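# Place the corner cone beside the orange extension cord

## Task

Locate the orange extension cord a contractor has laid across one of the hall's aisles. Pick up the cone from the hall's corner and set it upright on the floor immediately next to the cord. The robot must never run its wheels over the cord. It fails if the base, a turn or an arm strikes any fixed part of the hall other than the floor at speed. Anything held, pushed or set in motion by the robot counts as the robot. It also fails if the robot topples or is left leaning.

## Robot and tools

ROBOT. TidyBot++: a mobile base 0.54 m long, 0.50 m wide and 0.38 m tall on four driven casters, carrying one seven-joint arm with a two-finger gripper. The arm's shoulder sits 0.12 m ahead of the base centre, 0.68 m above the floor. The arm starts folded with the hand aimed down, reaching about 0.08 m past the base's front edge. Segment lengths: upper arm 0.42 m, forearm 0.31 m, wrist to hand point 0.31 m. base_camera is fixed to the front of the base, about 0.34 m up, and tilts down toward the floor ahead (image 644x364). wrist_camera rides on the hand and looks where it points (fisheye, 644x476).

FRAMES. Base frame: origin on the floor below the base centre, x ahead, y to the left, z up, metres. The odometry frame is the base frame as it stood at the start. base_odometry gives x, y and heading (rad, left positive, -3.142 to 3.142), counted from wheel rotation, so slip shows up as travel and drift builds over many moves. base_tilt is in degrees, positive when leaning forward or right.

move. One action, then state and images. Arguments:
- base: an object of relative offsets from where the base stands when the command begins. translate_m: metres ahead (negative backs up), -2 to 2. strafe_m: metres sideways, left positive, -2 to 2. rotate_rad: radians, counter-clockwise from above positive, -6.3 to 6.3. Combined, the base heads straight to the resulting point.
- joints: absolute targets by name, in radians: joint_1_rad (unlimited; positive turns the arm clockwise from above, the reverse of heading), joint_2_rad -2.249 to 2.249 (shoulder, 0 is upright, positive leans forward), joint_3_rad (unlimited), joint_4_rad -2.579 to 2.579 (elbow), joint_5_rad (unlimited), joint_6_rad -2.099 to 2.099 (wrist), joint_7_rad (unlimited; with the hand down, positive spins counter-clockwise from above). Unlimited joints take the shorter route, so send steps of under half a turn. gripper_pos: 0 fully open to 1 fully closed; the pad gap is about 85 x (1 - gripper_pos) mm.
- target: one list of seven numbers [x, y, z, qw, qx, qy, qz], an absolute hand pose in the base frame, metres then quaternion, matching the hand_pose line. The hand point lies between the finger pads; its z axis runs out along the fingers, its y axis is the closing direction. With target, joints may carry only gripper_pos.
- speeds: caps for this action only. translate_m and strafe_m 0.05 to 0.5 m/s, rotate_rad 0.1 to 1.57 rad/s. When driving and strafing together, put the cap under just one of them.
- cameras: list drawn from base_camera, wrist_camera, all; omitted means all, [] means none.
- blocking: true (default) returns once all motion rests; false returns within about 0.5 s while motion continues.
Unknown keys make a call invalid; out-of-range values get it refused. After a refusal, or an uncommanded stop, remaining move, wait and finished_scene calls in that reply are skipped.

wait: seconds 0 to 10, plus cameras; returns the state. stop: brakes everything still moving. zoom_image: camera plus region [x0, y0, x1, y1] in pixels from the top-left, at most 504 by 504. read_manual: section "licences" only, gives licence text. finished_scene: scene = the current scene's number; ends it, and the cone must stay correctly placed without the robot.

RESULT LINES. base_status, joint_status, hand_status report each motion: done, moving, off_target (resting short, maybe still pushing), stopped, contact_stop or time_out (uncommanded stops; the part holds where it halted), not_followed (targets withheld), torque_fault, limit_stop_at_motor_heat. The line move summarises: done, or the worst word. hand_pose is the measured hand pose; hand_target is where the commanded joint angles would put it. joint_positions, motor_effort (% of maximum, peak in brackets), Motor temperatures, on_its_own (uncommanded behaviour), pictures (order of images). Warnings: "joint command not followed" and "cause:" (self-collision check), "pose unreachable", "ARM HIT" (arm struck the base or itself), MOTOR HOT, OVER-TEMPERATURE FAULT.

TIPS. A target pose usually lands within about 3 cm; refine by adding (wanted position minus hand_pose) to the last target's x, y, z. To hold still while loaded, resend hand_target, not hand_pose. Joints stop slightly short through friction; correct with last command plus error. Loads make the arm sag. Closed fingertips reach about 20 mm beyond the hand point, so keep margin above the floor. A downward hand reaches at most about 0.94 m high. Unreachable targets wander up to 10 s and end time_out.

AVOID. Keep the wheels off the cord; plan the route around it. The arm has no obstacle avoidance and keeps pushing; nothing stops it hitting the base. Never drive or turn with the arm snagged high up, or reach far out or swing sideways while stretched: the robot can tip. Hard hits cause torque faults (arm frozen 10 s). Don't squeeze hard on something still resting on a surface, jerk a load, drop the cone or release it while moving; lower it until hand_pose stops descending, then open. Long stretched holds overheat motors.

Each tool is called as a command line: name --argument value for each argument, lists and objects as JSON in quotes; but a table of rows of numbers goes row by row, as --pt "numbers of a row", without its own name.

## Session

move --joints '{"joint_6_rad":0.25}'

move --base '{"rotate_rad":1.57}'

move --base '{"rotate_rad":1.57}'

move --base '{"rotate_rad":1.57}'

Scene clock: 1.73 s.
Motor temperatures (°C): [36 36 36 37 41 43 40]
move: done
base_odometry: x=+0.000 y=+0.000 heading=+0.000
base_tilt: forward=-0.2 right=+0.6
base_status: not commanded
joint_positions: joint_1_rad=+0.032 joint_2_rad=-0.320 joint_3_rad=+3.184 joint_4_rad=-2.533 joint_5_rad=+0.016 joint_6_rad=+0.160 joint_7_rad=+1.561 gripper_pos=+0.000
joint_status: all done
motor_effort: joint_1_rad=+0(1) joint_2_rad=-7(7) joint_3_rad=+0(1) joint_4_rad=+18(19) joint_5_rad=+1(1) joint_6_rad=+9(9) joint_7_rad=-1(1)
hand_pose: x=+0.5136 y=-0.0271 z=+0.7484 quat_wxyz=(+0.013, +0.855, -0.031, +0.517) (m; base frame)
hand_target: x=+0.5269 y=-0.0279 z=+0.7762 quat_wxyz=(+0.014, +0.830, -0.030, +0.557) (m; base frame)
hand_status: not commanded
pictures: base_camera, wrist_camera
camera_calibration:
wrist_camera: T_world_to_cam=[[-0.0418782, -0.997682, -0.0536427, 0.0445671], [-0.417855, 0.066258, -0.906095, 0.954371], [0.907548, -0.0155308, -0.419661, -0.0204886], [0, 0, 0, 1]] pos_world=[0.419249, -0.0190892, 0.858543]

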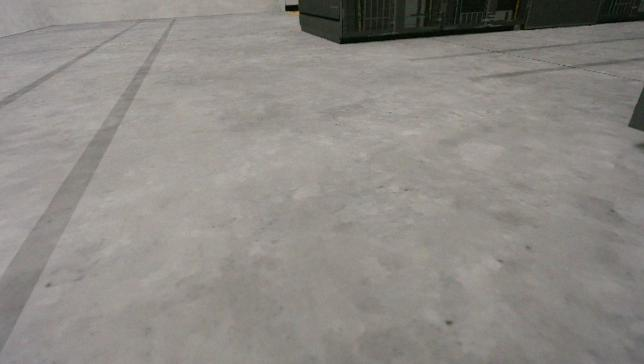

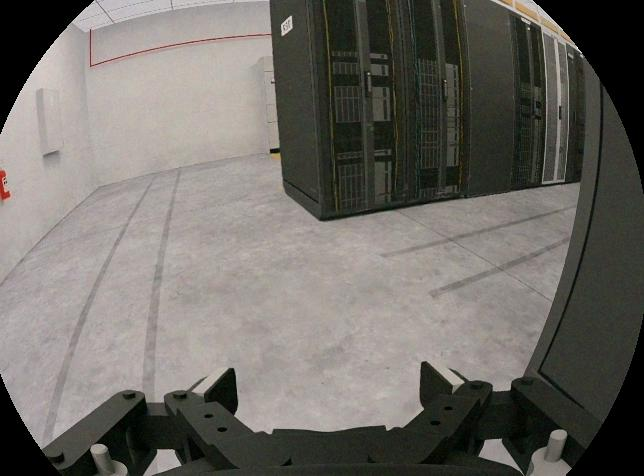

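Scene clock: 4.03 s.
Motor temperatures (°C): [36 36 36 37 41 43 40]
move: done
base_odometry: x=+0.000 y=+0.000 heading=+1.569
base_tilt: forward=-0.2 right=+0.6
base_status: done
joint_positions: joint_1_rad=+0.032 joint_2_rad=-0.320 joint_3_rad=+3.184 joint_4_rad=-2.533 joint_5_rad=+0.016 joint_6_rad=+0.163 joint_7_rad=+1.561 gripper_pos=+0.000
joint_status: not commanded
motor_effort: joint_1_rad=+1(2) joint_2_rad=-7(8) joint_3_rad=+0(1) joint_4_rad=+18(19) joint_5_rad=+1(1) joint_6_rad=+9(9) joint_7_rad=-1(1)
hand_pose: x=+0.5140 y=-0.0270 z=+0.7492 quat_wxyz=(+0.013, +0.854, -0.031, +0.519) (m; base frame)
hand_target: x=+0.5269 y=-0.0279 z=+0.7762 quat_wxyz=(+0.014, +0.830, -0.030, +0.557) (m; base frame)
hand_status: not commanded
pictures: base_camera, wrist_camera
camera_calibration:
wrist_camera: T_world_to_cam=[[-0.0416453, -0.997694, -0.0535872, 0.0444724], [-0.415381, 0.0660677, -0.907245, 0.954806], [0.908694, -0.0155233, -0.417175, -0.0229819], [0, 0, 0, 1]] pos_world=[0.419344, -0.0190688, 0.859039]

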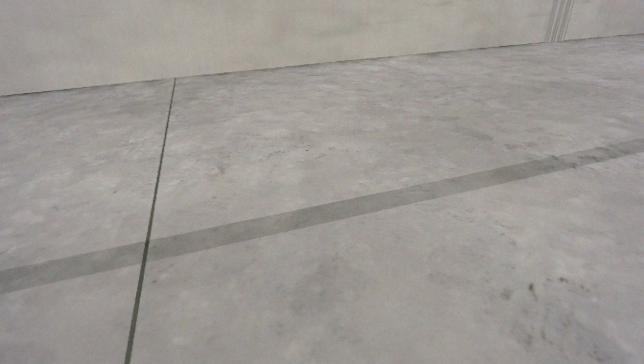

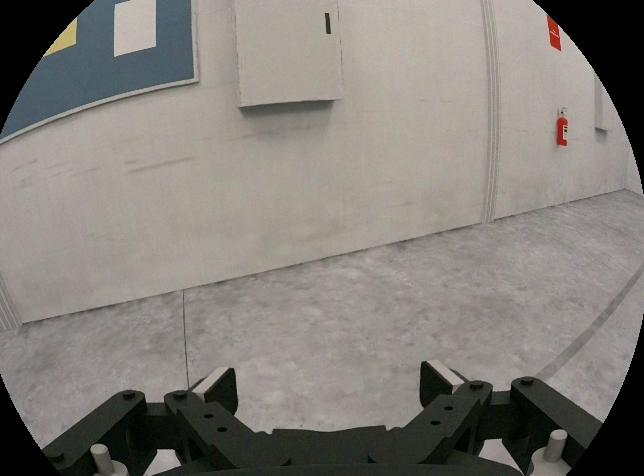

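Scene clock: 6.37 s.
Motor temperatures (°C): [36 36 36 37 41 44 40]
move: done
base_odometry: x=+0.000 y=+0.000 heading=+3.138
base_tilt: forward=-0.2 right=+0.6
base_status: done
joint_positions: joint_1_rad=+0.031 joint_2_rad=-0.320 joint_3_rad=+3.184 joint_4_rad=-2.533 joint_5_rad=+0.016 joint_6_rad=+0.164 joint_7_rad=+1.561 gripper_pos=+0.000
joint_status: not commanded
motor_effort: joint_1_rad=+0(1) joint_2_rad=-7(8) joint_3_rad=-1(2) joint_4_rad=+18(19) joint_5_rad=+1(1) joint_6_rad=+9(9) joint_7_rad=-1(1)
hand_pose: x=+0.5141 y=-0.0270 z=+0.7493 quat_wxyz=(+0.013, +0.854, -0.031, +0.519) (m; base frame)
hand_target: x=+0.5269 y=-0.0279 z=+0.7762 quat_wxyz=(+0.014, +0.830, -0.030, +0.557) (m; base frame)
hand_status: not commanded
pictures: base_camera, wrist_camera
camera_calibration:
wrist_camera: T_world_to_cam=[[-0.0415608, -0.997698, -0.0535773, 0.0444504], [-0.414944, 0.066016, -0.907449, 0.954883], [0.908897, -0.0154828, -0.416733, -0.0234254], [0, 0, 0, 1]] pos_world=[0.419362, -0.0190522, 0.859127]

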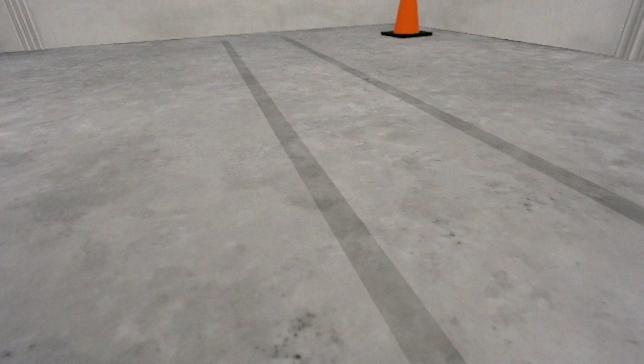

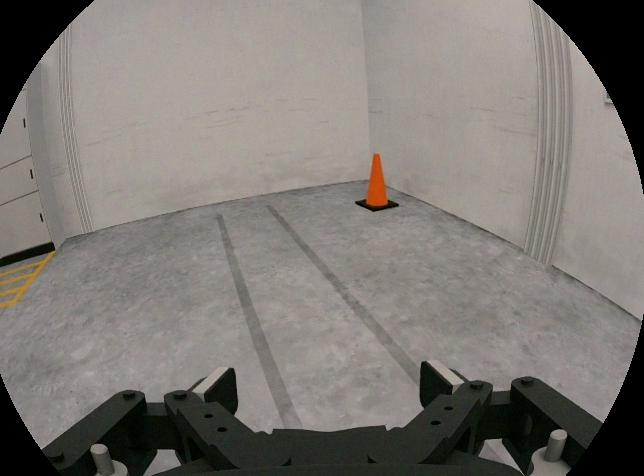

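Scene clock: 8.67 s.
Motor temperatures (°C): [36 36 36 37 41 44 40]
move: done
base_odometry: x=+0.000 y=+0.000 heading=-1.576
base_tilt: forward=-0.2 right=+0.6
base_status: done
joint_positions: joint_1_rad=+0.031 joint_2_rad=-0.320 joint_3_rad=+3.184 joint_4_rad=-2.533 joint_5_rad=+0.016 joint_6_rad=+0.164 joint_7_rad=+1.561 gripper_pos=+0.000
joint_status: not commanded
motor_effort: joint_1_rad=-1(2) joint_2_rad=-7(8) joint_3_rad=+0(2) joint_4_rad=+18(19) joint_5_rad=+1(1) joint_6_rad=+9(9) joint_7_rad=-1(1)
hand_pose: x=+0.5141 y=-0.0270 z=+0.7494 quat_wxyz=(+0.013, +0.854, -0.031, +0.519) (m; base frame)
hand_target: x=+0.5269 y=-0.0279 z=+0.7762 quat_wxyz=(+0.014, +0.830, -0.030, +0.557) (m; base frame)
hand_status: not commanded
pictures: base_camera, wrist_camera
camera_calibration:
wrist_camera: T_world_to_cam=[[-0.0415154, -0.997701, -0.0535711, 0.0444375], [-0.41467, 0.0659868, -0.907576, 0.954931], [0.909024, -0.0154641, -0.416456, -0.0237026], [0, 0, 0, 1]] pos_world=[0.419373, -0.019044, 0.859182]

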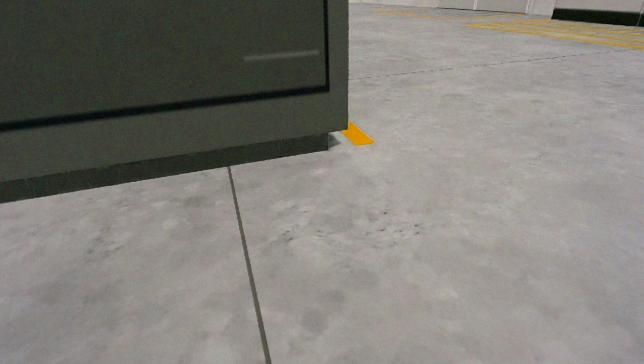

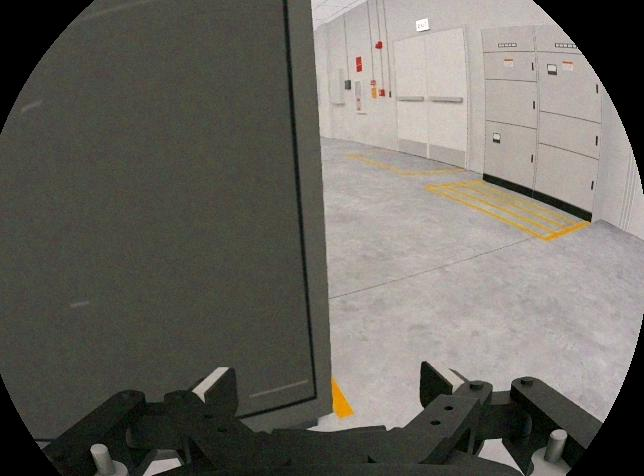

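move --base '{"rotate_rad":-1.26}' --joints '{"joint_6_rad":-0.1}' --cameras '[]'

move --base '{"translate_m":1.9,"strafe_m":-1.4}'

Scene clock: 29.93 s.
Motor temperatures (°C): [36 36 36 37 40 44 40]
move: done
base_odometry: x=+0.000 y=+0.000 heading=-2.835
base_tilt: forward=-0.2 right=+0.6
base_status: done
joint_positions: joint_1_rad=+0.031 joint_2_rad=-0.320 joint_3_rad=+3.184 joint_4_rad=-2.538 joint_5_rad=+0.016 joint_6_rad=-0.073 joint_7_rad=+1.561 gripper_pos=+0.000
joint_status: all done
motor_effort: joint_1_rad=+0(2) joint_2_rad=-6(7) joint_3_rad=+0(2) joint_4_rad=+18(20) joint_5_rad=+1(1) joint_6_rad=+7(9) joint_7_rad=+0(1)
hand_pose: x=+0.4712 y=-0.0243 z=+0.6865 quat_wxyz=(+0.010, +0.910, -0.033, +0.412) (m; base frame)
hand_target: x=+0.4691 y=-0.0243 z=+0.6846 quat_wxyz=(+0.010, +0.914, -0.033, +0.404) (m; base frame)
hand_status: not commanded
pictures: none
No camera images: "cameras" was empty.

Scene clock: 35.80 s.
Motor temperatures (°C): [36 36 36 37 40 44 40]
move: done
base_odometry: x=-2.234 y=+0.761 heading=-2.836
base_tilt: forward=-0.2 right=+0.6
base_status: done
joint_positions: joint_1_rad=+0.031 joint_2_rad=-0.319 joint_3_rad=+3.184 joint_4_rad=-2.538 joint_5_rad=+0.016 joint_6_rad=-0.073 joint_7_rad=+1.561 gripper_pos=+0.000
joint_status: not commanded
motor_effort: joint_1_rad=+0(2) joint_2_rad=-6(8) joint_3_rad=+0(1) joint_4_rad=+17(19) joint_5_rad=+1(1) joint_6_rad=+7(9) joint_7_rad=-1(1)
hand_pose: x=+0.4712 y=-0.0243 z=+0.6864 quat_wxyz=(+0.010, +0.910, -0.033, +0.412) (m; base frame)
hand_target: x=+0.4691 y=-0.0243 z=+0.6846 quat_wxyz=(+0.010, +0.914, -0.033, +0.404) (m; base frame)
hand_status: not commanded
pictures: base_camera, wrist_camera
camera_calibration:
wrist_camera: T_world_to_cam=[[-0.0546428, -0.996882, -0.0569242, 0.050543], [-0.619224, 0.0785545, -0.781275, 0.889773], [0.78331, -0.00744215, -0.621586, 0.189324], [0, 0, 0, 1]] pos_world=[0.405431, -0.0181013, 0.815716]

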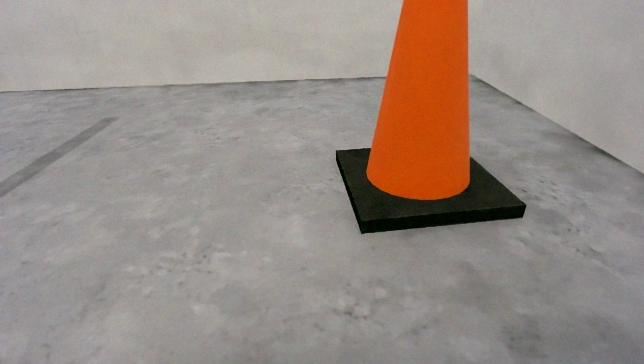

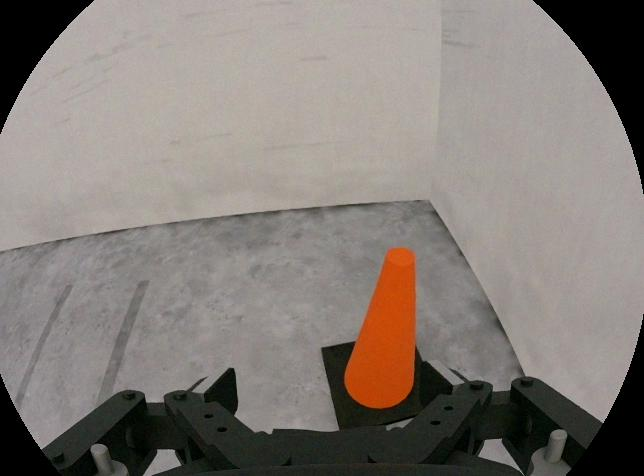

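move --base '{"translate_m":0.19,"strafe_m":-0.16}' --target '[0.62,-0.01,0.57,0,1,0,0]'

Scene clock: 48.63 s.
Motor temperatures (°C): [36 36 36 37 40 44 40]
move: off_target
base_odometry: x=-2.464 y=+0.857 heading=-2.835
base_tilt: forward=-0.2 right=+0.6
base_status: done
joint_positions: joint_1_rad=+0.024 joint_2_rad=+0.572 joint_3_rad=+3.184 joint_4_rad=-1.534 joint_5_rad=+0.016 joint_6_rad=-0.975 joint_7_rad=+1.565 gripper_pos=+0.000
joint_status: not commanded
motor_effort: joint_1_rad=+1(1) joint_2_rad=-36(38) joint_3_rad=+0(2) joint_4_rad=+15(19) joint_5_rad=+1(1) joint_6_rad=+1(8) joint_7_rad=-1(1)
hand_pose: x=+0.6352 y=-0.0361 z=+0.5646 quat_wxyz=(+0.019, +0.999, -0.028, +0.030) (m; base frame)
hand_target: x=+0.6200 y=-0.0100 z=+0.5700 quat_wxyz=(+0.000, +1.000, +0.000, +0.000) (m; base frame)
hand_status: off_target (0.031 m and 5.2 deg from the pose sent, 0.189 m and 48.9 deg at the start)
pictures: base_camera, wrist_camera
camera_calibration:
wrist_camera: T_world_to_cam=[[-0.0819628, -0.996602, -0.00812033, 0.0305805], [-0.990568, 0.0823588, -0.109507, 0.753845], [0.109804, -0.000931772, -0.993953, 0.623403], [0, 0, 0, 1]] pos_world=[0.680789, -0.0310283, 0.702433]

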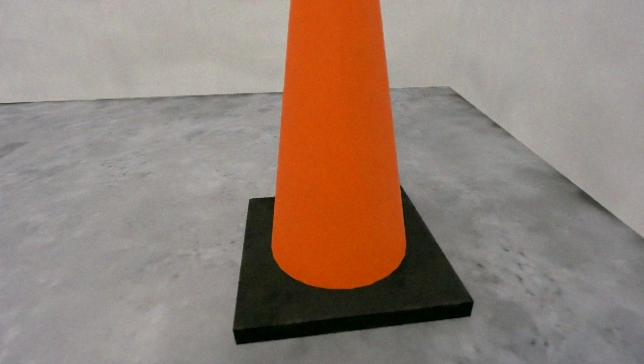

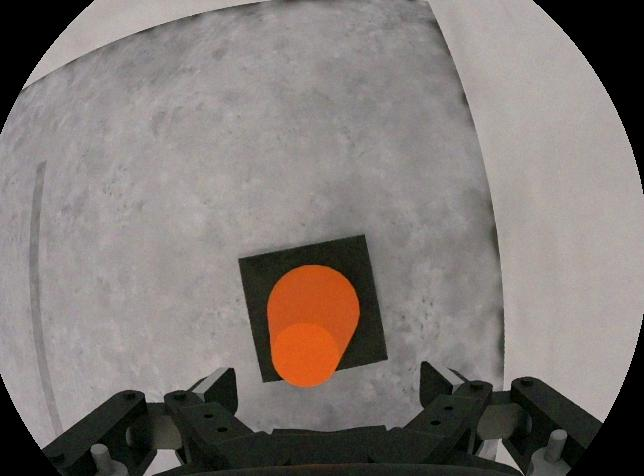

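move --target '[0.625,0.006,0.49,0,1,0,0]'

Scene clock: 55.80 s.
Motor temperatures (°C): [36 36 36 37 40 44 40]
move: off_target
base_odometry: x=-2.464 y=+0.857 heading=-2.835
base_tilt: forward=-0.2 right=+0.6
base_status: not commanded
joint_positions: joint_1_rad=-0.007 joint_2_rad=+0.702 joint_3_rad=+3.182 joint_4_rad=-1.593 joint_5_rad=+0.016 joint_6_rad=-0.921 joint_7_rad=+1.565 gripper_pos=+0.000
joint_status: not commanded
motor_effort: joint_1_rad=+1(2) joint_2_rad=-37(42) joint_3_rad=+0(1) joint_4_rad=+12(14) joint_5_rad=+1(1) joint_6_rad=+0(2) joint_7_rad=-1(1)
hand_pose: x=+0.6032 y=-0.0192 z=+0.4845 quat_wxyz=(+0.019, +0.999, -0.010, -0.037) (m; base frame)
hand_target: x=+0.6250 y=+0.0060 z=+0.4900 quat_wxyz=(+0.000, +1.000, +0.000, +0.000) (m; base frame)
hand_status: off_target (0.034 m and 4.9 deg from the pose sent, 0.086 m and 5.2 deg at the start)
pictures: base_camera, wrist_camera
camera_calibration:
wrist_camera: T_world_to_cam=[[-0.0494603, -0.998774, -0.00190233, 0.0215227], [-0.998464, 0.0493971, 0.0251092, 0.650822], [-0.0249844, 0.00314131, -0.999683, 0.6315], [0, 0, 0, 1]] pos_world=[0.666664, -0.0126362, 0.614999]

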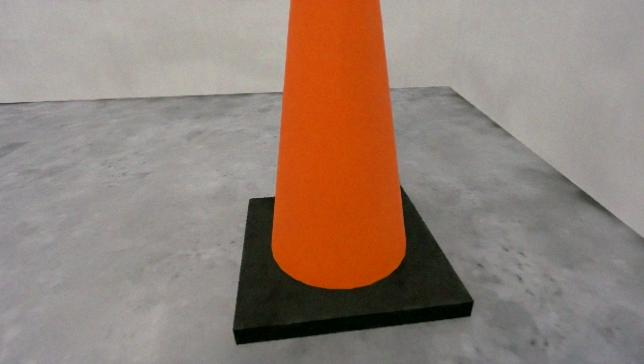

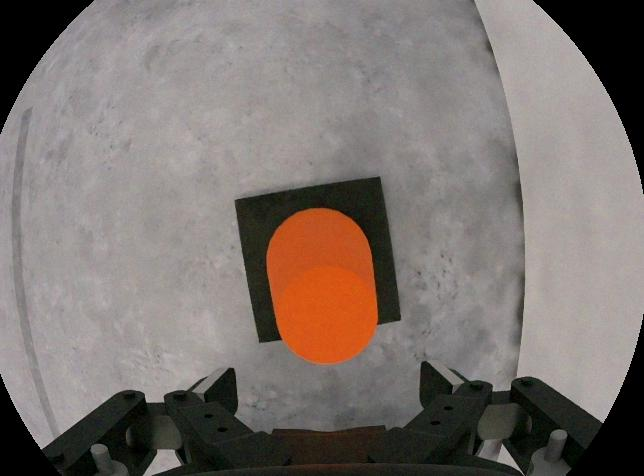

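move --target '[0.657,0.007,0.43,0,1,0,0]'

Scene clock: 61.53 s.
Motor temperatures (°C): [36 36 36 37 40 43 40]
move: off_target
base_odometry: x=-2.464 y=+0.857 heading=-2.835
base_tilt: forward=-0.2 right=+0.6
base_status: not commanded
joint_positions: joint_1_rad=-0.007 joint_2_rad=+0.854 joint_3_rad=+3.182 joint_4_rad=-1.523 joint_5_rad=+0.016 joint_6_rad=-0.871 joint_7_rad=+1.565 gripper_pos=+0.000
joint_status: not commanded
motor_effort: joint_1_rad=+0(1) joint_2_rad=-40(44) joint_3_rad=-1(1) joint_4_rad=+11(12) joint_5_rad=+1(1) joint_6_rad=+0(1) joint_7_rad=+0(1)
hand_pose: x=+0.6208 y=-0.0200 z=+0.4220 quat_wxyz=(+0.021, +0.998, -0.008, -0.053) (m; base frame)
hand_target: x=+0.6570 y=+0.0070 z=+0.4300 quat_wxyz=(+0.000, +1.000, +0.000, +0.000) (m; base frame)
hand_status: off_target (0.046 m and 6.6 deg from the pose sent, 0.081 m and 4.9 deg at the start)
pictures: base_camera, wrist_camera
camera_calibration:
wrist_camera: T_world_to_cam=[[-0.0454873, -0.998961, 0.00280614, 0.0169451], [-0.997294, 0.0455734, 0.0576816, 0.655445], [-0.0577495, -0.000174771, -0.998331, 0.589124], [0, 0, 0, 1]] pos_world=[0.688464, -0.0128404, 0.550286]

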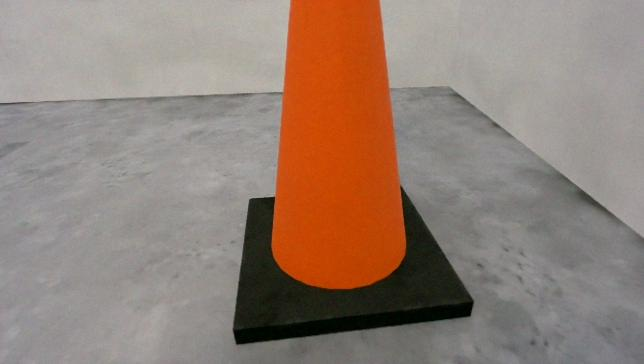

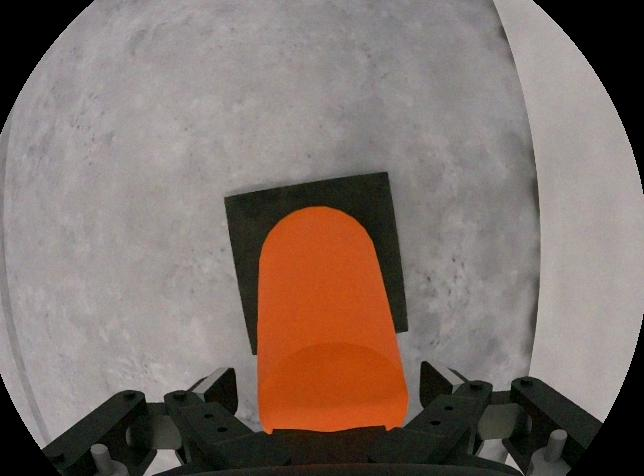

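move --joints '{"joint_6_rad":-0.75}'

move --joints '{"gripper_pos":0.6}'

Scene clock: 68.50 s.
Motor temperatures (°C): [36 36 36 37 40 43 40]
move: done
base_odometry: x=-2.464 y=+0.857 heading=-2.835
base_tilt: forward=-0.2 right=+0.6
base_status: not commanded
joint_positions: joint_1_rad=-0.007 joint_2_rad=+0.854 joint_3_rad=+3.182 joint_4_rad=-1.520 joint_5_rad=+0.016 joint_6_rad=-0.821 joint_7_rad=+1.565 gripper_pos=+0.000
joint_status: all done
motor_effort: joint_1_rad=+0(1) joint_2_rad=-41(41) joint_3_rad=-1(2) joint_4_rad=+11(12) joint_5_rad=+1(1) joint_6_rad=+1(1) joint_7_rad=-1(1)
hand_pose: x=+0.6379 y=-0.0202 z=+0.4213 quat_wxyz=(+0.021, +0.999, -0.007, -0.027) (m; base frame)
hand_target: x=+0.6705 y=+0.0069 z=+0.4303 quat_wxyz=(+0.000, +1.000, +0.000, +0.022) (m; base frame)
hand_status: not commanded
pictures: base_camera, wrist_camera
camera_calibration:
wrist_camera: T_world_to_cam=[[-0.0434118, -0.999057, 0.000896252, 0.0170179], [-0.999046, 0.0434155, 0.00468401, 0.695978], [-0.00471851, -0.000692056, -0.999989, 0.556279], [0, 0, 0, 1]] pos_world=[0.698678, -0.0128294, 0.552997]

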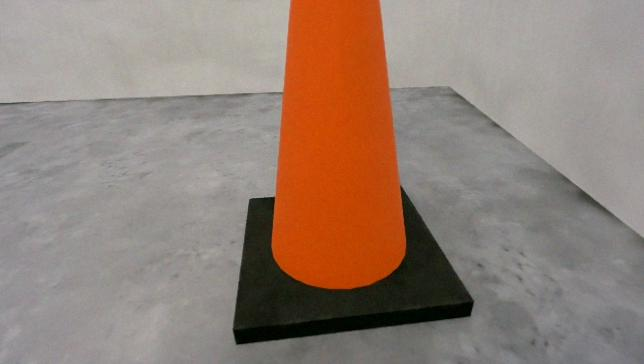

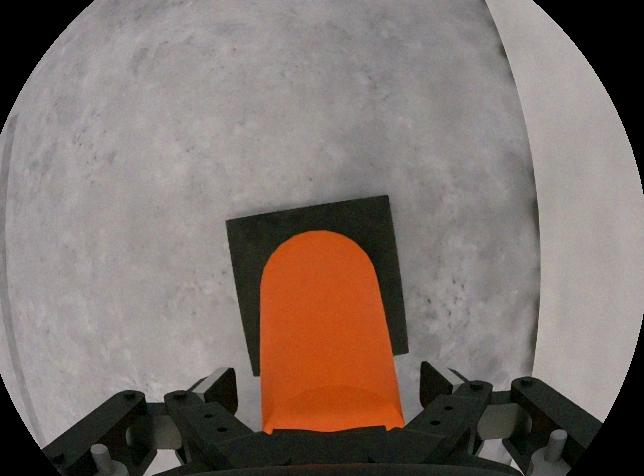

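Scene clock: 69.37 s.
Motor temperatures (°C): [36 36 36 37 40 43 40]
move: off_target
base_odometry: x=-2.464 y=+0.857 heading=-2.835
base_tilt: forward=-0.2 right=+0.6
base_status: not commanded
joint_positions: joint_1_rad=-0.007 joint_2_rad=+0.849 joint_3_rad=+3.182 joint_4_rad=-1.522 joint_5_rad=+0.016 joint_6_rad=-0.821 joint_7_rad=+1.565 gripper_pos=+0.366
joint_status: gripper_pos off_target (ended at +0.366, target +0.600)
motor_effort: joint_1_rad=-3(3) joint_2_rad=-41(45) joint_3_rad=-4(5) joint_4_rad=+14(15) joint_5_rad=-2(3) joint_6_rad=+4(5) joint_7_rad=-1(1)
hand_pose: x=+0.6383 y=-0.0204 z=+0.4236 quat_wxyz=(+0.021, +0.999, -0.007, -0.025) (m; base frame)
hand_target: x=+0.6705 y=+0.0069 z=+0.4303 quat_wxyz=(+0.000, +1.000, +0.000, +0.022) (m; base frame)
hand_status: not commanded
pictures: base_camera, wrist_camera
camera_calibration:
wrist_camera: T_world_to_cam=[[-0.0437561, -0.999042, 0.000742015, 0.0171674], [-0.999041, 0.043757, 0.00121616, 0.69788], [-0.00124746, -0.00068809, -0.999999, 0.556368], [0, 0, 0, 1]] pos_world=[0.698656, -0.0130033, 0.555506]

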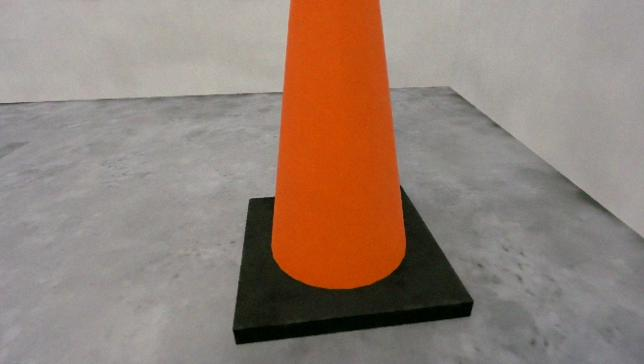

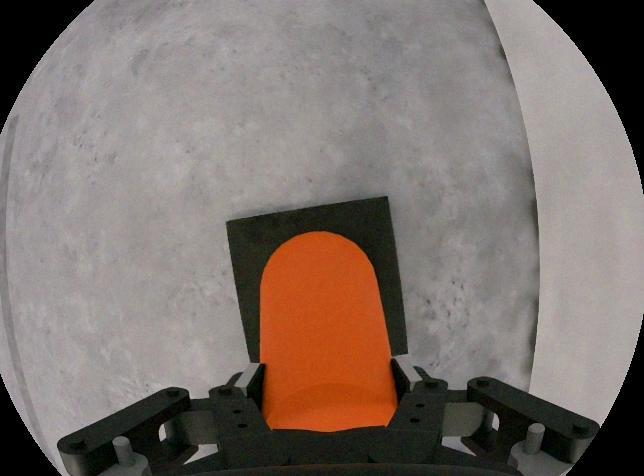

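move --joints '{"joint_2_rad":0.61,"joint_4_rad":-1.45,"joint_6_rad":-0.94}'

Scene clock: 76.20 s.
Motor temperatures (°C): [36 36 36 37 40 43 40]
move: off_target
base_odometry: x=-2.464 y=+0.857 heading=-2.835
base_tilt: forward=-0.2 right=+0.6
base_status: not commanded
joint_positions: joint_1_rad=-0.010 joint_2_rad=+0.684 joint_3_rad=+3.179 joint_4_rad=-1.494 joint_5_rad=+0.016 joint_6_rad=-0.895 joint_7_rad=+1.565 gripper_pos=+0.366
joint_status: joint_2_rad off_target (ended at +0.684, target +0.610); joint_4_rad off_target (ended at -1.494, target -1.450); the others done
motor_effort: joint_1_rad=+1(3) joint_2_rad=-51(58) joint_3_rad=-1(4) joint_4_rad=+20(23) joint_5_rad=+1(2) joint_6_rad=+2(5) joint_7_rad=+0(1)
hand_pose: x=+0.6644 y=-0.0167 z=+0.5179 quat_wxyz=(+0.018, +0.999, -0.007, +0.034) (m; base frame)
hand_target: x=+0.6817 y=+0.0086 z=+0.5707 quat_wxyz=(-0.003, +0.997, +0.001, +0.071) (m; base frame)
hand_status: not commanded
pictures: base_camera, wrist_camera
camera_calibration:
wrist_camera: T_world_to_cam=[[-0.0402499, -0.999155, -0.00827275, 0.0242737], [-0.992327, 0.0409407, -0.116667, 0.780175], [0.116907, 0.00351346, -0.993137, 0.5687], [0, 0, 0, 1]] pos_world=[0.708681, -0.00968588, 0.656018]

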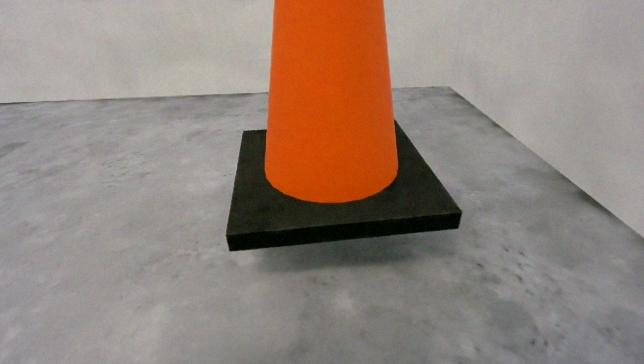

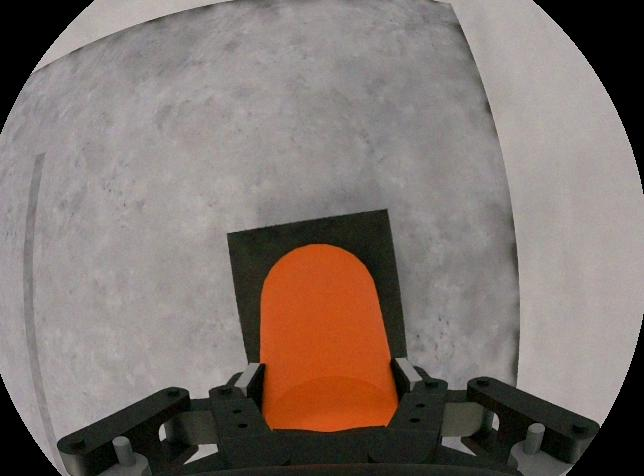

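move --base '{"translate_m": -1.0, "strafe_m": 0.3}' --joints '{"joint_6_rad": -1.02}' --cameras '[]'

move --base '{"rotate_rad": 1.57}' --speeds '{"rotate_rad": 0.8}'

Scene clock: 105.70 s.
Motor temperatures (°C): [36 37 36 37 40 43 40]
move: done
base_odometry: x=-1.420 y=+0.872 heading=-2.836
base_tilt: forward=-0.2 right=+0.6
base_status: done
joint_positions: joint_1_rad=-0.012 joint_2_rad=+0.685 joint_3_rad=+3.178 joint_4_rad=-1.487 joint_5_rad=+0.016 joint_6_rad=-0.966 joint_7_rad=+1.565 gripper_pos=+0.366
joint_status: all done
motor_effort: joint_1_rad=+0(2) joint_2_rad=-50(54) joint_3_rad=-1(2) joint_4_rad=+18(22) joint_5_rad=+1(2) joint_6_rad=+0(3) joint_7_rad=-1(1)
hand_pose: x=+0.6458 y=-0.0150 z=+0.5184 quat_wxyz=(+0.018, +1.000, -0.006, +0.002) (m; base frame)
hand_target: x=+0.6569 y=+0.0087 z=+0.5682 quat_wxyz=(-0.003, +1.000, +0.001, +0.031) (m; base frame)
hand_status: not commanded
pictures: none
No camera images: "cameras" was empty.

Scene clock: 108.77 s.
Motor temperatures (°C): [36 37 36 37 40 43 40]
move: done
base_odometry: x=-1.419 y=+0.872 heading=-1.266
base_tilt: forward=-0.2 right=+0.6
base_status: done
joint_positions: joint_1_rad=-0.024 joint_2_rad=+0.685 joint_3_rad=+3.157 joint_4_rad=-1.484 joint_5_rad=+0.015 joint_6_rad=-0.966 joint_7_rad=+1.565 gripper_pos=+0.366
joint_status: not commanded
motor_effort: joint_1_rad=+1(7) joint_2_rad=-51(52) joint_3_rad=-1(6) joint_4_rad=+20(20) joint_5_rad=+1(4) joint_6_rad=+2(2) joint_7_rad=-1(1)
hand_pose: x=+0.6474 y=+0.0024 z=+0.5193 quat_wxyz=(+0.011, +1.000, +0.008, +0.004) (m; base frame)
hand_target: x=+0.6569 y=+0.0087 z=+0.5682 quat_wxyz=(-0.003, +1.000, +0.001, +0.031) (m; base frame)
hand_status: not commanded
pictures: base_camera, wrist_camera
camera_calibration:
wrist_camera: T_world_to_cam=[[-0.01207, -0.999716, -0.0205579, 0.0307541], [-0.998391, 0.0131882, -0.0551524, 0.734743], [0.0554078, 0.0198591, -0.998266, 0.614454], [0, 0, 0, 1]] pos_world=[0.699886, 0.0088529, 0.654544]

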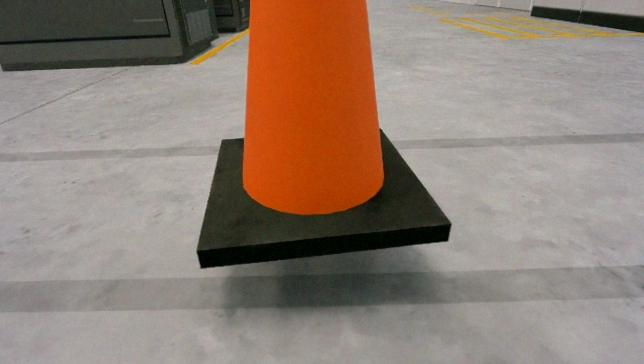

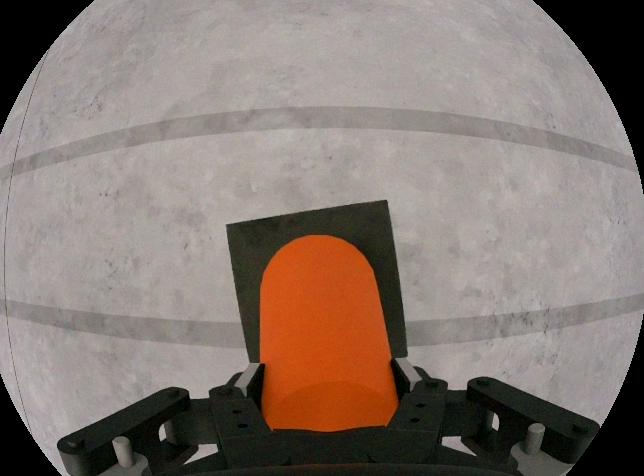

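move --base '{"translate_m": 1.0, "strafe_m": -0.4}' --joints '{"joint_1_rad": 0.75}' --cameras '["base_camera"]'

zoom_image --camera "base_camera" --region '[0, 0, 500, 120]'

Scene clock: 117.77 s.
Motor temperatures (°C): [36 38 36 37 40 43 40]
move: done
base_odometry: x=-1.501 y=-0.202 heading=-1.265
base_tilt: forward=-0.2 right=+0.6
base_status: done
joint_positions: joint_1_rad=+0.741 joint_2_rad=+0.684 joint_3_rad=+3.164 joint_4_rad=-1.485 joint_5_rad=+0.015 joint_6_rad=-0.969 joint_7_rad=+1.565 gripper_pos=+0.366
joint_status: all done
motor_effort: joint_1_rad=+0(5) joint_2_rad=-50(53) joint_3_rad=-1(5) joint_4_rad=+20(22) joint_5_rad=+1(3) joint_6_rad=+2(3) joint_7_rad=+0(1)
hand_pose: x=+0.4984 y=-0.3662 z=+0.5196 quat_wxyz=(+0.013, +0.929, -0.369, -0.003) (m; base frame)
hand_target: x=+0.5105 y=-0.3689 z=+0.5682 quat_wxyz=(+0.009, +0.926, -0.376, +0.030) (m; base frame)
hand_status: not commanded
pictures: base_camera

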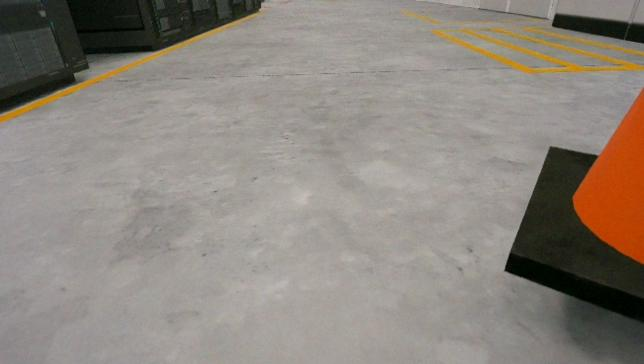

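Scaled by 1.008.

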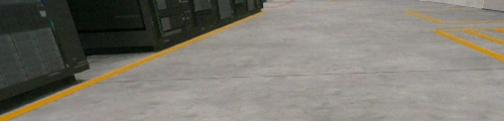

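move --base '{"translate_m": 1.8}' --cameras '["base_camera"]'

zoom_image --camera "base_camera" --region '[150, 0, 450, 90]'

Scene clock: 126.73 s.
Motor temperatures (°C): [36 38 36 37 40 43 40]
move: done
base_odometry: x=-0.960 y=-1.919 heading=-1.266
base_tilt: forward=-0.2 right=+0.7
base_status: done
joint_positions: joint_1_rad=+0.747 joint_2_rad=+0.684 joint_3_rad=+3.164 joint_4_rad=-1.486 joint_5_rad=+0.015 joint_6_rad=-0.969 joint_7_rad=+1.565 gripper_pos=+0.366
joint_status: not commanded
motor_effort: joint_1_rad=+0(3) joint_2_rad=-51(52) joint_3_rad=-1(3) joint_4_rad=+20(21) joint_5_rad=+1(2) joint_6_rad=+2(3) joint_7_rad=-1(1)
hand_pose: x=+0.4959 y=-0.3678 z=+0.5195 quat_wxyz=(+0.013, +0.928, -0.371, -0.003) (m; base frame)
hand_target: x=+0.5105 y=-0.3689 z=+0.5682 quat_wxyz=(+0.009, +0.926, -0.376, +0.030) (m; base frame)
hand_status: not commanded
pictures: base_camera

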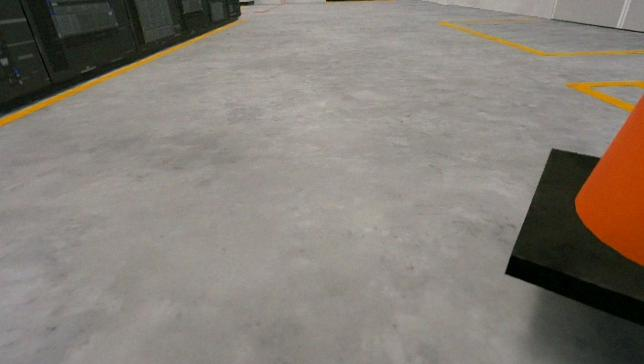

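Scaled by 1.680.

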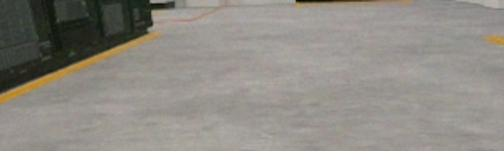

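move --base '{"translate_m": 1.6}' --cameras '["base_camera"]'

zoom_image --camera "base_camera" --region '[100, 0, 500, 110]'

Scene clock: 139.50 s.
Motor temperatures (°C): [36 38 36 37 40 43 40]
move: done
base_odometry: x=-0.479 y=-3.445 heading=-1.266
base_tilt: forward=-0.2 right=+0.6
base_status: done
joint_positions: joint_1_rad=+0.749 joint_2_rad=+0.683 joint_3_rad=+3.164 joint_4_rad=-1.485 joint_5_rad=+0.015 joint_6_rad=-0.969 joint_7_rad=+1.565 gripper_pos=+0.366
joint_status: not commanded
motor_effort: joint_1_rad=+0(5) joint_2_rad=-51(52) joint_3_rad=-1(4) joint_4_rad=+20(21) joint_5_rad=+1(2) joint_6_rad=+2(3) joint_7_rad=-1(1)
hand_pose: x=+0.4954 y=-0.3690 z=+0.5198 quat_wxyz=(+0.013, +0.928, -0.372, -0.003) (m; base frame)
hand_target: x=+0.5105 y=-0.3689 z=+0.5682 quat_wxyz=(+0.009, +0.926, -0.376, +0.030) (m; base frame)
hand_status: not commanded
pictures: base_camera

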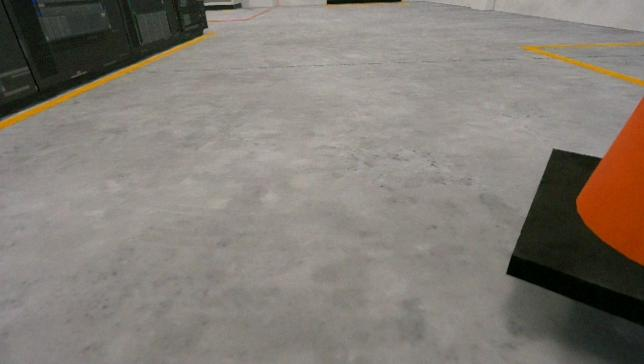

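Scaled by 1.260.

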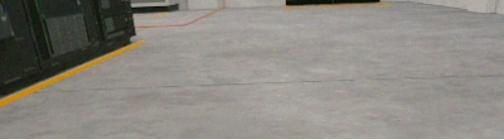

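move --base '{"translate_m": 1.3}' --cameras '["base_camera"]'

zoom_image --camera "base_camera" --region '[100, 0, 500, 110]'

Scene clock: 147.17 s.
Motor temperatures (°C): [36 38 36 37 40 43 40]
move: done
base_odometry: x=-0.089 y=-4.686 heading=-1.267
base_tilt: forward=-0.2 right=+0.7
base_status: done
joint_positions: joint_1_rad=+0.750 joint_2_rad=+0.683 joint_3_rad=+3.164 joint_4_rad=-1.485 joint_5_rad=+0.015 joint_6_rad=-0.969 joint_7_rad=+1.565 gripper_pos=+0.366
joint_status: not commanded
motor_effort: joint_1_rad=+0(4) joint_2_rad=-51(52) joint_3_rad=-1(4) joint_4_rad=+20(21) joint_5_rad=+1(2) joint_6_rad=+2(3) joint_7_rad=+0(1)
hand_pose: x=+0.4952 y=-0.3693 z=+0.5200 quat_wxyz=(+0.013, +0.928, -0.373, -0.003) (m; base frame)
hand_target: x=+0.5105 y=-0.3689 z=+0.5682 quat_wxyz=(+0.009, +0.926, -0.376, +0.030) (m; base frame)
hand_status: not commanded
pictures: base_camera

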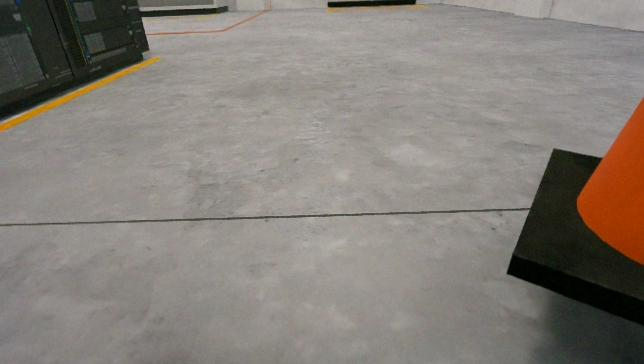

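Scaled by 1.260.

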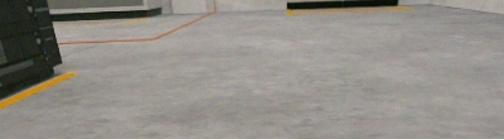

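move --base '{"translate_m": 1.8}' --cameras '["base_camera"]'

move --base '{"rotate_rad": 0.8}' --speeds '{"rotate_rad": 0.8}' --cameras '["base_camera"]'

zoom_image --camera "base_camera" --region '[0, 0, 500, 110]'

Scene clock: 166.67 s.
Motor temperatures (°C): [36 39 36 37 40 43 40]
move: done
base_odometry: x=+0.450 y=-6.403 heading=-1.267
base_tilt: forward=-0.2 right=+0.7
base_status: done
joint_positions: joint_1_rad=+0.750 joint_2_rad=+0.683 joint_3_rad=+3.164 joint_4_rad=-1.486 joint_5_rad=+0.015 joint_6_rad=-0.969 joint_7_rad=+1.565 gripper_pos=+0.366
joint_status: not commanded
motor_effort: joint_1_rad=-1(4) joint_2_rad=-51(52) joint_3_rad=-1(3) joint_4_rad=+20(21) joint_5_rad=+1(2) joint_6_rad=+2(3) joint_7_rad=-1(1)
hand_pose: x=+0.4949 y=-0.3691 z=+0.5199 quat_wxyz=(+0.013, +0.928, -0.373, -0.003) (m; base frame)
hand_target: x=+0.5105 y=-0.3689 z=+0.5682 quat_wxyz=(+0.009, +0.926, -0.376, +0.030) (m; base frame)
hand_status: not commanded
pictures: base_camera

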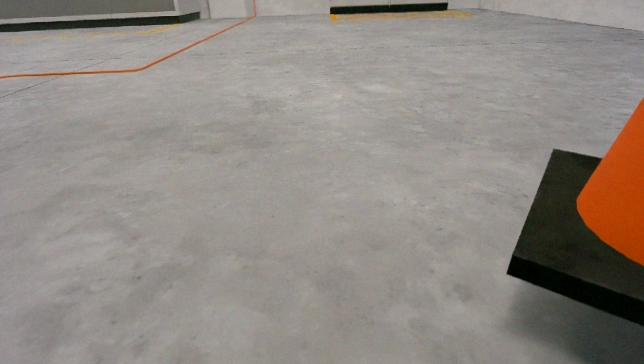

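Scene clock: 168.77 s.
Motor temperatures (°C): [36 39 36 37 40 43 40]
move: done
base_odometry: x=+0.450 y=-6.403 heading=-0.467
base_tilt: forward=-0.2 right=+0.7
base_status: done
joint_positions: joint_1_rad=+0.747 joint_2_rad=+0.683 joint_3_rad=+3.157 joint_4_rad=-1.485 joint_5_rad=+0.015 joint_6_rad=-0.969 joint_7_rad=+1.565 gripper_pos=+0.366
joint_status: not commanded
motor_effort: joint_1_rad=+1(6) joint_2_rad=-51(54) joint_3_rad=-1(6) joint_4_rad=+19(20) joint_5_rad=+1(4) joint_6_rad=+0(2) joint_7_rad=+0(1)
hand_pose: x=+0.4987 y=-0.3653 z=+0.5199 quat_wxyz=(+0.011, +0.929, -0.369, -0.002) (m; base frame)
hand_target: x=+0.5105 y=-0.3689 z=+0.5682 quat_wxyz=(+0.009, +0.926, -0.376, +0.030) (m; base frame)
hand_status: not commanded
pictures: base_camera

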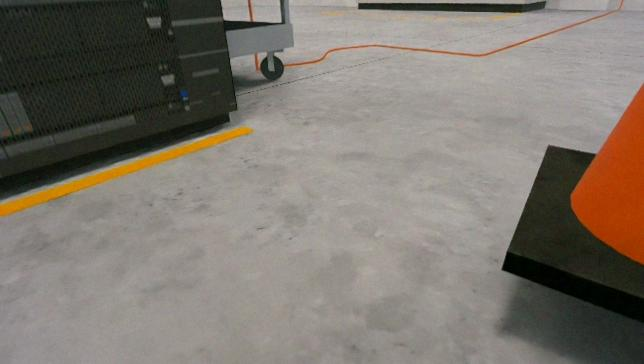

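Scaled by 1.008.

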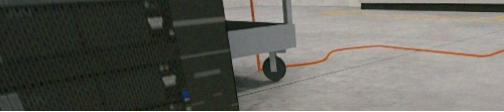

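move --base '{"rotate_rad": 0.773}' --speeds '{"rotate_rad": 0.8}' --cameras '[]'

move --base '{"strafe_m": -2.0, "translate_m": -0.4}' --cameras '["base_camera"]'

Scene clock: 185.20 s.
Motor temperatures (°C): [36 39 36 37 40 43 40]
move: done
base_odometry: x=+0.450 y=-6.403 heading=+0.305
base_tilt: forward=-0.2 right=+0.7
base_status: done
joint_positions: joint_1_rad=+0.747 joint_2_rad=+0.683 joint_3_rad=+3.158 joint_4_rad=-1.485 joint_5_rad=+0.015 joint_6_rad=-0.969 joint_7_rad=+1.565 gripper_pos=+0.366
joint_status: not commanded
motor_effort: joint_1_rad=+0(7) joint_2_rad=-50(52) joint_3_rad=-1(6) joint_4_rad=+19(21) joint_5_rad=+0(4) joint_6_rad=+1(2) joint_7_rad=+0(1)
hand_pose: x=+0.4982 y=-0.3657 z=+0.5199 quat_wxyz=(+0.011, +0.929, -0.369, -0.002) (m; base frame)
hand_target: x=+0.5105 y=-0.3689 z=+0.5682 quat_wxyz=(+0.009, +0.926, -0.376, +0.030) (m; base frame)
hand_status: not commanded
pictures: none
No camera images: "cameras" was empty.

Scene clock: 190.63 s.
Motor temperatures (°C): [36 39 36 37 40 43 40]
move: done
base_odometry: x=+0.669 y=-8.431 heading=+0.306
base_tilt: forward=-0.2 right=+0.7
base_status: done
joint_positions: joint_1_rad=+0.751 joint_2_rad=+0.683 joint_3_rad=+3.158 joint_4_rad=-1.486 joint_5_rad=+0.015 joint_6_rad=-0.969 joint_7_rad=+1.565 gripper_pos=+0.366
joint_status: not commanded
motor_effort: joint_1_rad=+0(4) joint_2_rad=-51(52) joint_3_rad=-1(4) joint_4_rad=+20(21) joint_5_rad=+1(3) joint_6_rad=+2(3) joint_7_rad=+0(1)
hand_pose: x=+0.4966 y=-0.3674 z=+0.5199 quat_wxyz=(+0.011, +0.928, -0.371, -0.002) (m; base frame)
hand_target: x=+0.5105 y=-0.3689 z=+0.5682 quat_wxyz=(+0.009, +0.926, -0.376, +0.030) (m; base frame)
hand_status: not commanded
pictures: base_camera

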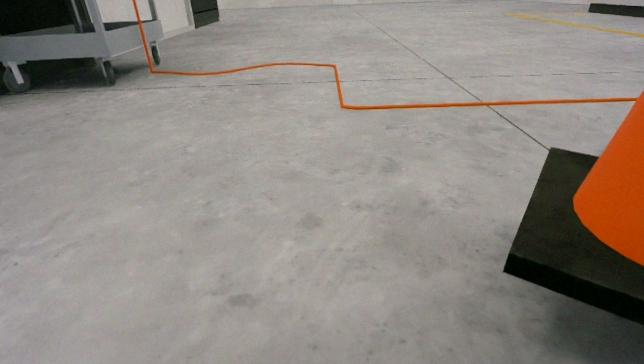

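move --base '{"strafe_m": -0.7, "translate_m": 0.35}' --joints '{"joint_1_rad": 0.0, "joint_7_rad": 1.43}'

Scene clock: 200.60 s.
Motor temperatures (°C): [36 39 36 37 40 43 40]
move: done
base_odometry: x=+1.214 y=-8.994 heading=+0.306
base_tilt: forward=-0.2 right=+0.7
base_status: done
joint_positions: joint_1_rad=+0.010 joint_2_rad=+0.682 joint_3_rad=+3.158 joint_4_rad=-1.488 joint_5_rad=+0.015 joint_6_rad=-0.971 joint_7_rad=+1.471 gripper_pos=+0.366
joint_status: all done
motor_effort: joint_1_rad=+0(5) joint_2_rad=-50(52) joint_3_rad=-1(4) joint_4_rad=+19(22) joint_5_rad=+1(3) joint_6_rad=+0(4) joint_7_rad=-1(1)
hand_pose: x=+0.6442 y=-0.0162 z=+0.5199 quat_wxyz=(+0.011, +0.998, -0.057, +0.001) (m; base frame)
hand_target: x=+0.6569 y=-0.0031 z=+0.5682 quat_wxyz=(-0.005, +0.996, -0.083, +0.031) (m; base frame)
hand_status: not commanded
pictures: base_camera, wrist_camera
camera_calibration:
wrist_camera: T_world_to_cam=[[-0.141606, -0.989718, -0.0201663, 0.0955693], [-0.988471, 0.142472, -0.0512465, 0.725477], [0.0535927, 0.012677, -0.998482, 0.61677], [0, 0, 0, 1]] pos_world=[0.697592, -0.0165924, 0.654939]

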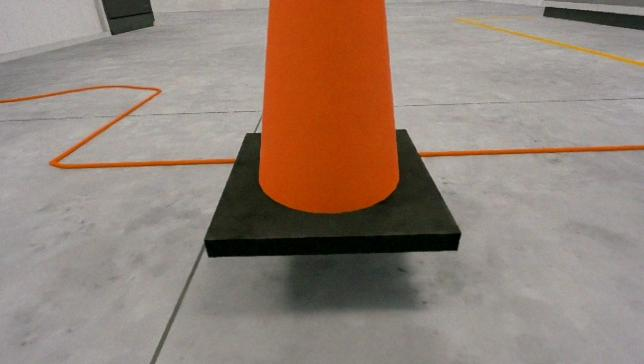

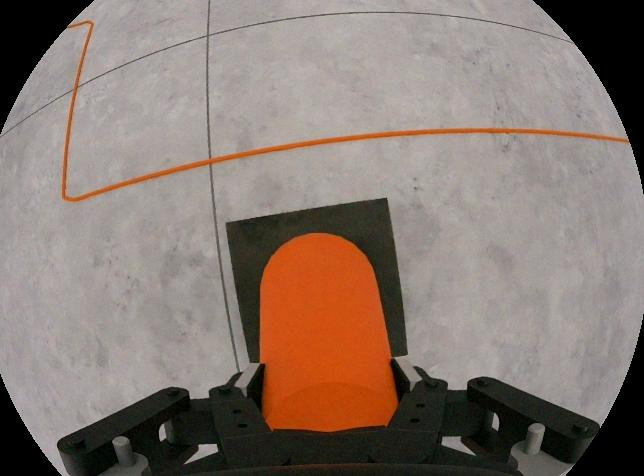

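move --base '{"translate_m": 0.135}' --speeds '{"translate_m": 0.2}' --joints '{"joint_2_rad": 0.70, "joint_6_rad": -0.94}' --cameras '["base_camera"]'

Scene clock: 208.73 s.
Motor temperatures (°C): [36 39 36 37 40 43 40]
move: off_target
base_odometry: x=+1.343 y=-8.953 heading=+0.305
base_tilt: forward=-0.2 right=+0.6
base_status: done
joint_positions: joint_1_rad=+0.010 joint_2_rad=+0.771 joint_3_rad=+3.158 joint_4_rad=-1.481 joint_5_rad=+0.015 joint_6_rad=-0.968 joint_7_rad=+1.470 gripper_pos=+0.366
joint_status: joint_2_rad off_target (ended at +0.771, target +0.700); the others done
motor_effort: joint_1_rad=+1(1) joint_2_rad=-50(55) joint_3_rad=-1(2) joint_4_rad=+16(21) joint_5_rad=+0(1) joint_6_rad=-2(4) joint_7_rad=-1(1)
hand_pose: x=+0.6323 y=-0.0161 z=+0.4753 quat_wxyz=(+0.013, +0.998, -0.057, -0.038) (m; base frame)
hand_target: x=+0.6694 y=-0.0037 z=+0.5206 quat_wxyz=(-0.004, +0.996, -0.083, +0.026) (m; base frame)
hand_status: not commanded
pictures: base_camera

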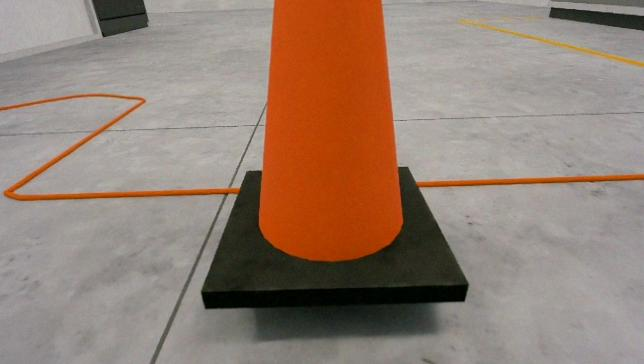

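move --joints '{"joint_2_rad": 0.76, "joint_6_rad": -0.81}' --cameras '["base_camera"]'

Scene clock: 214.27 s.
Motor temperatures (°C): [36 40 36 37 40 43 40]
move: off_target
base_odometry: x=+1.343 y=-8.953 heading=+0.305
base_tilt: forward=-0.2 right=+0.6
base_status: not commanded
joint_positions: joint_1_rad=+0.010 joint_2_rad=+0.832 joint_3_rad=+3.158 joint_4_rad=-1.482 joint_5_rad=+0.015 joint_6_rad=-0.863 joint_7_rad=+1.470 gripper_pos=+0.366
joint_status: joint_2_rad off_target (ended at +0.832, target +0.760); the others done
motor_effort: joint_1_rad=+0(1) joint_2_rad=-53(55) joint_3_rad=-1(2) joint_4_rad=+17(18) joint_5_rad=+1(1) joint_6_rad=+1(3) joint_7_rad=+0(1)
hand_pose: x=+0.6507 y=-0.0163 z=+0.4416 quat_wxyz=(+0.012, +0.998, -0.056, -0.017) (m; base frame)
hand_target: x=+0.6992 y=-0.0048 z=+0.4902 quat_wxyz=(-0.005, +0.995, -0.083, +0.061) (m; base frame)
hand_status: not commanded
pictures: base_camera

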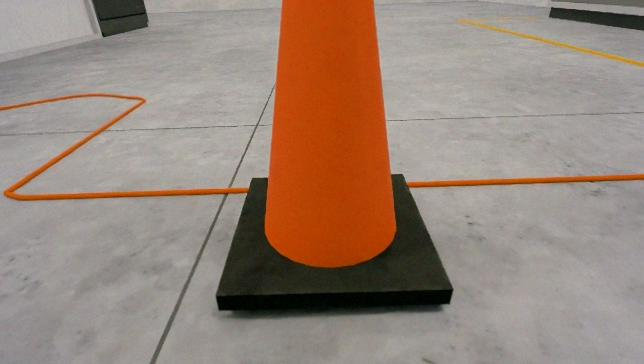

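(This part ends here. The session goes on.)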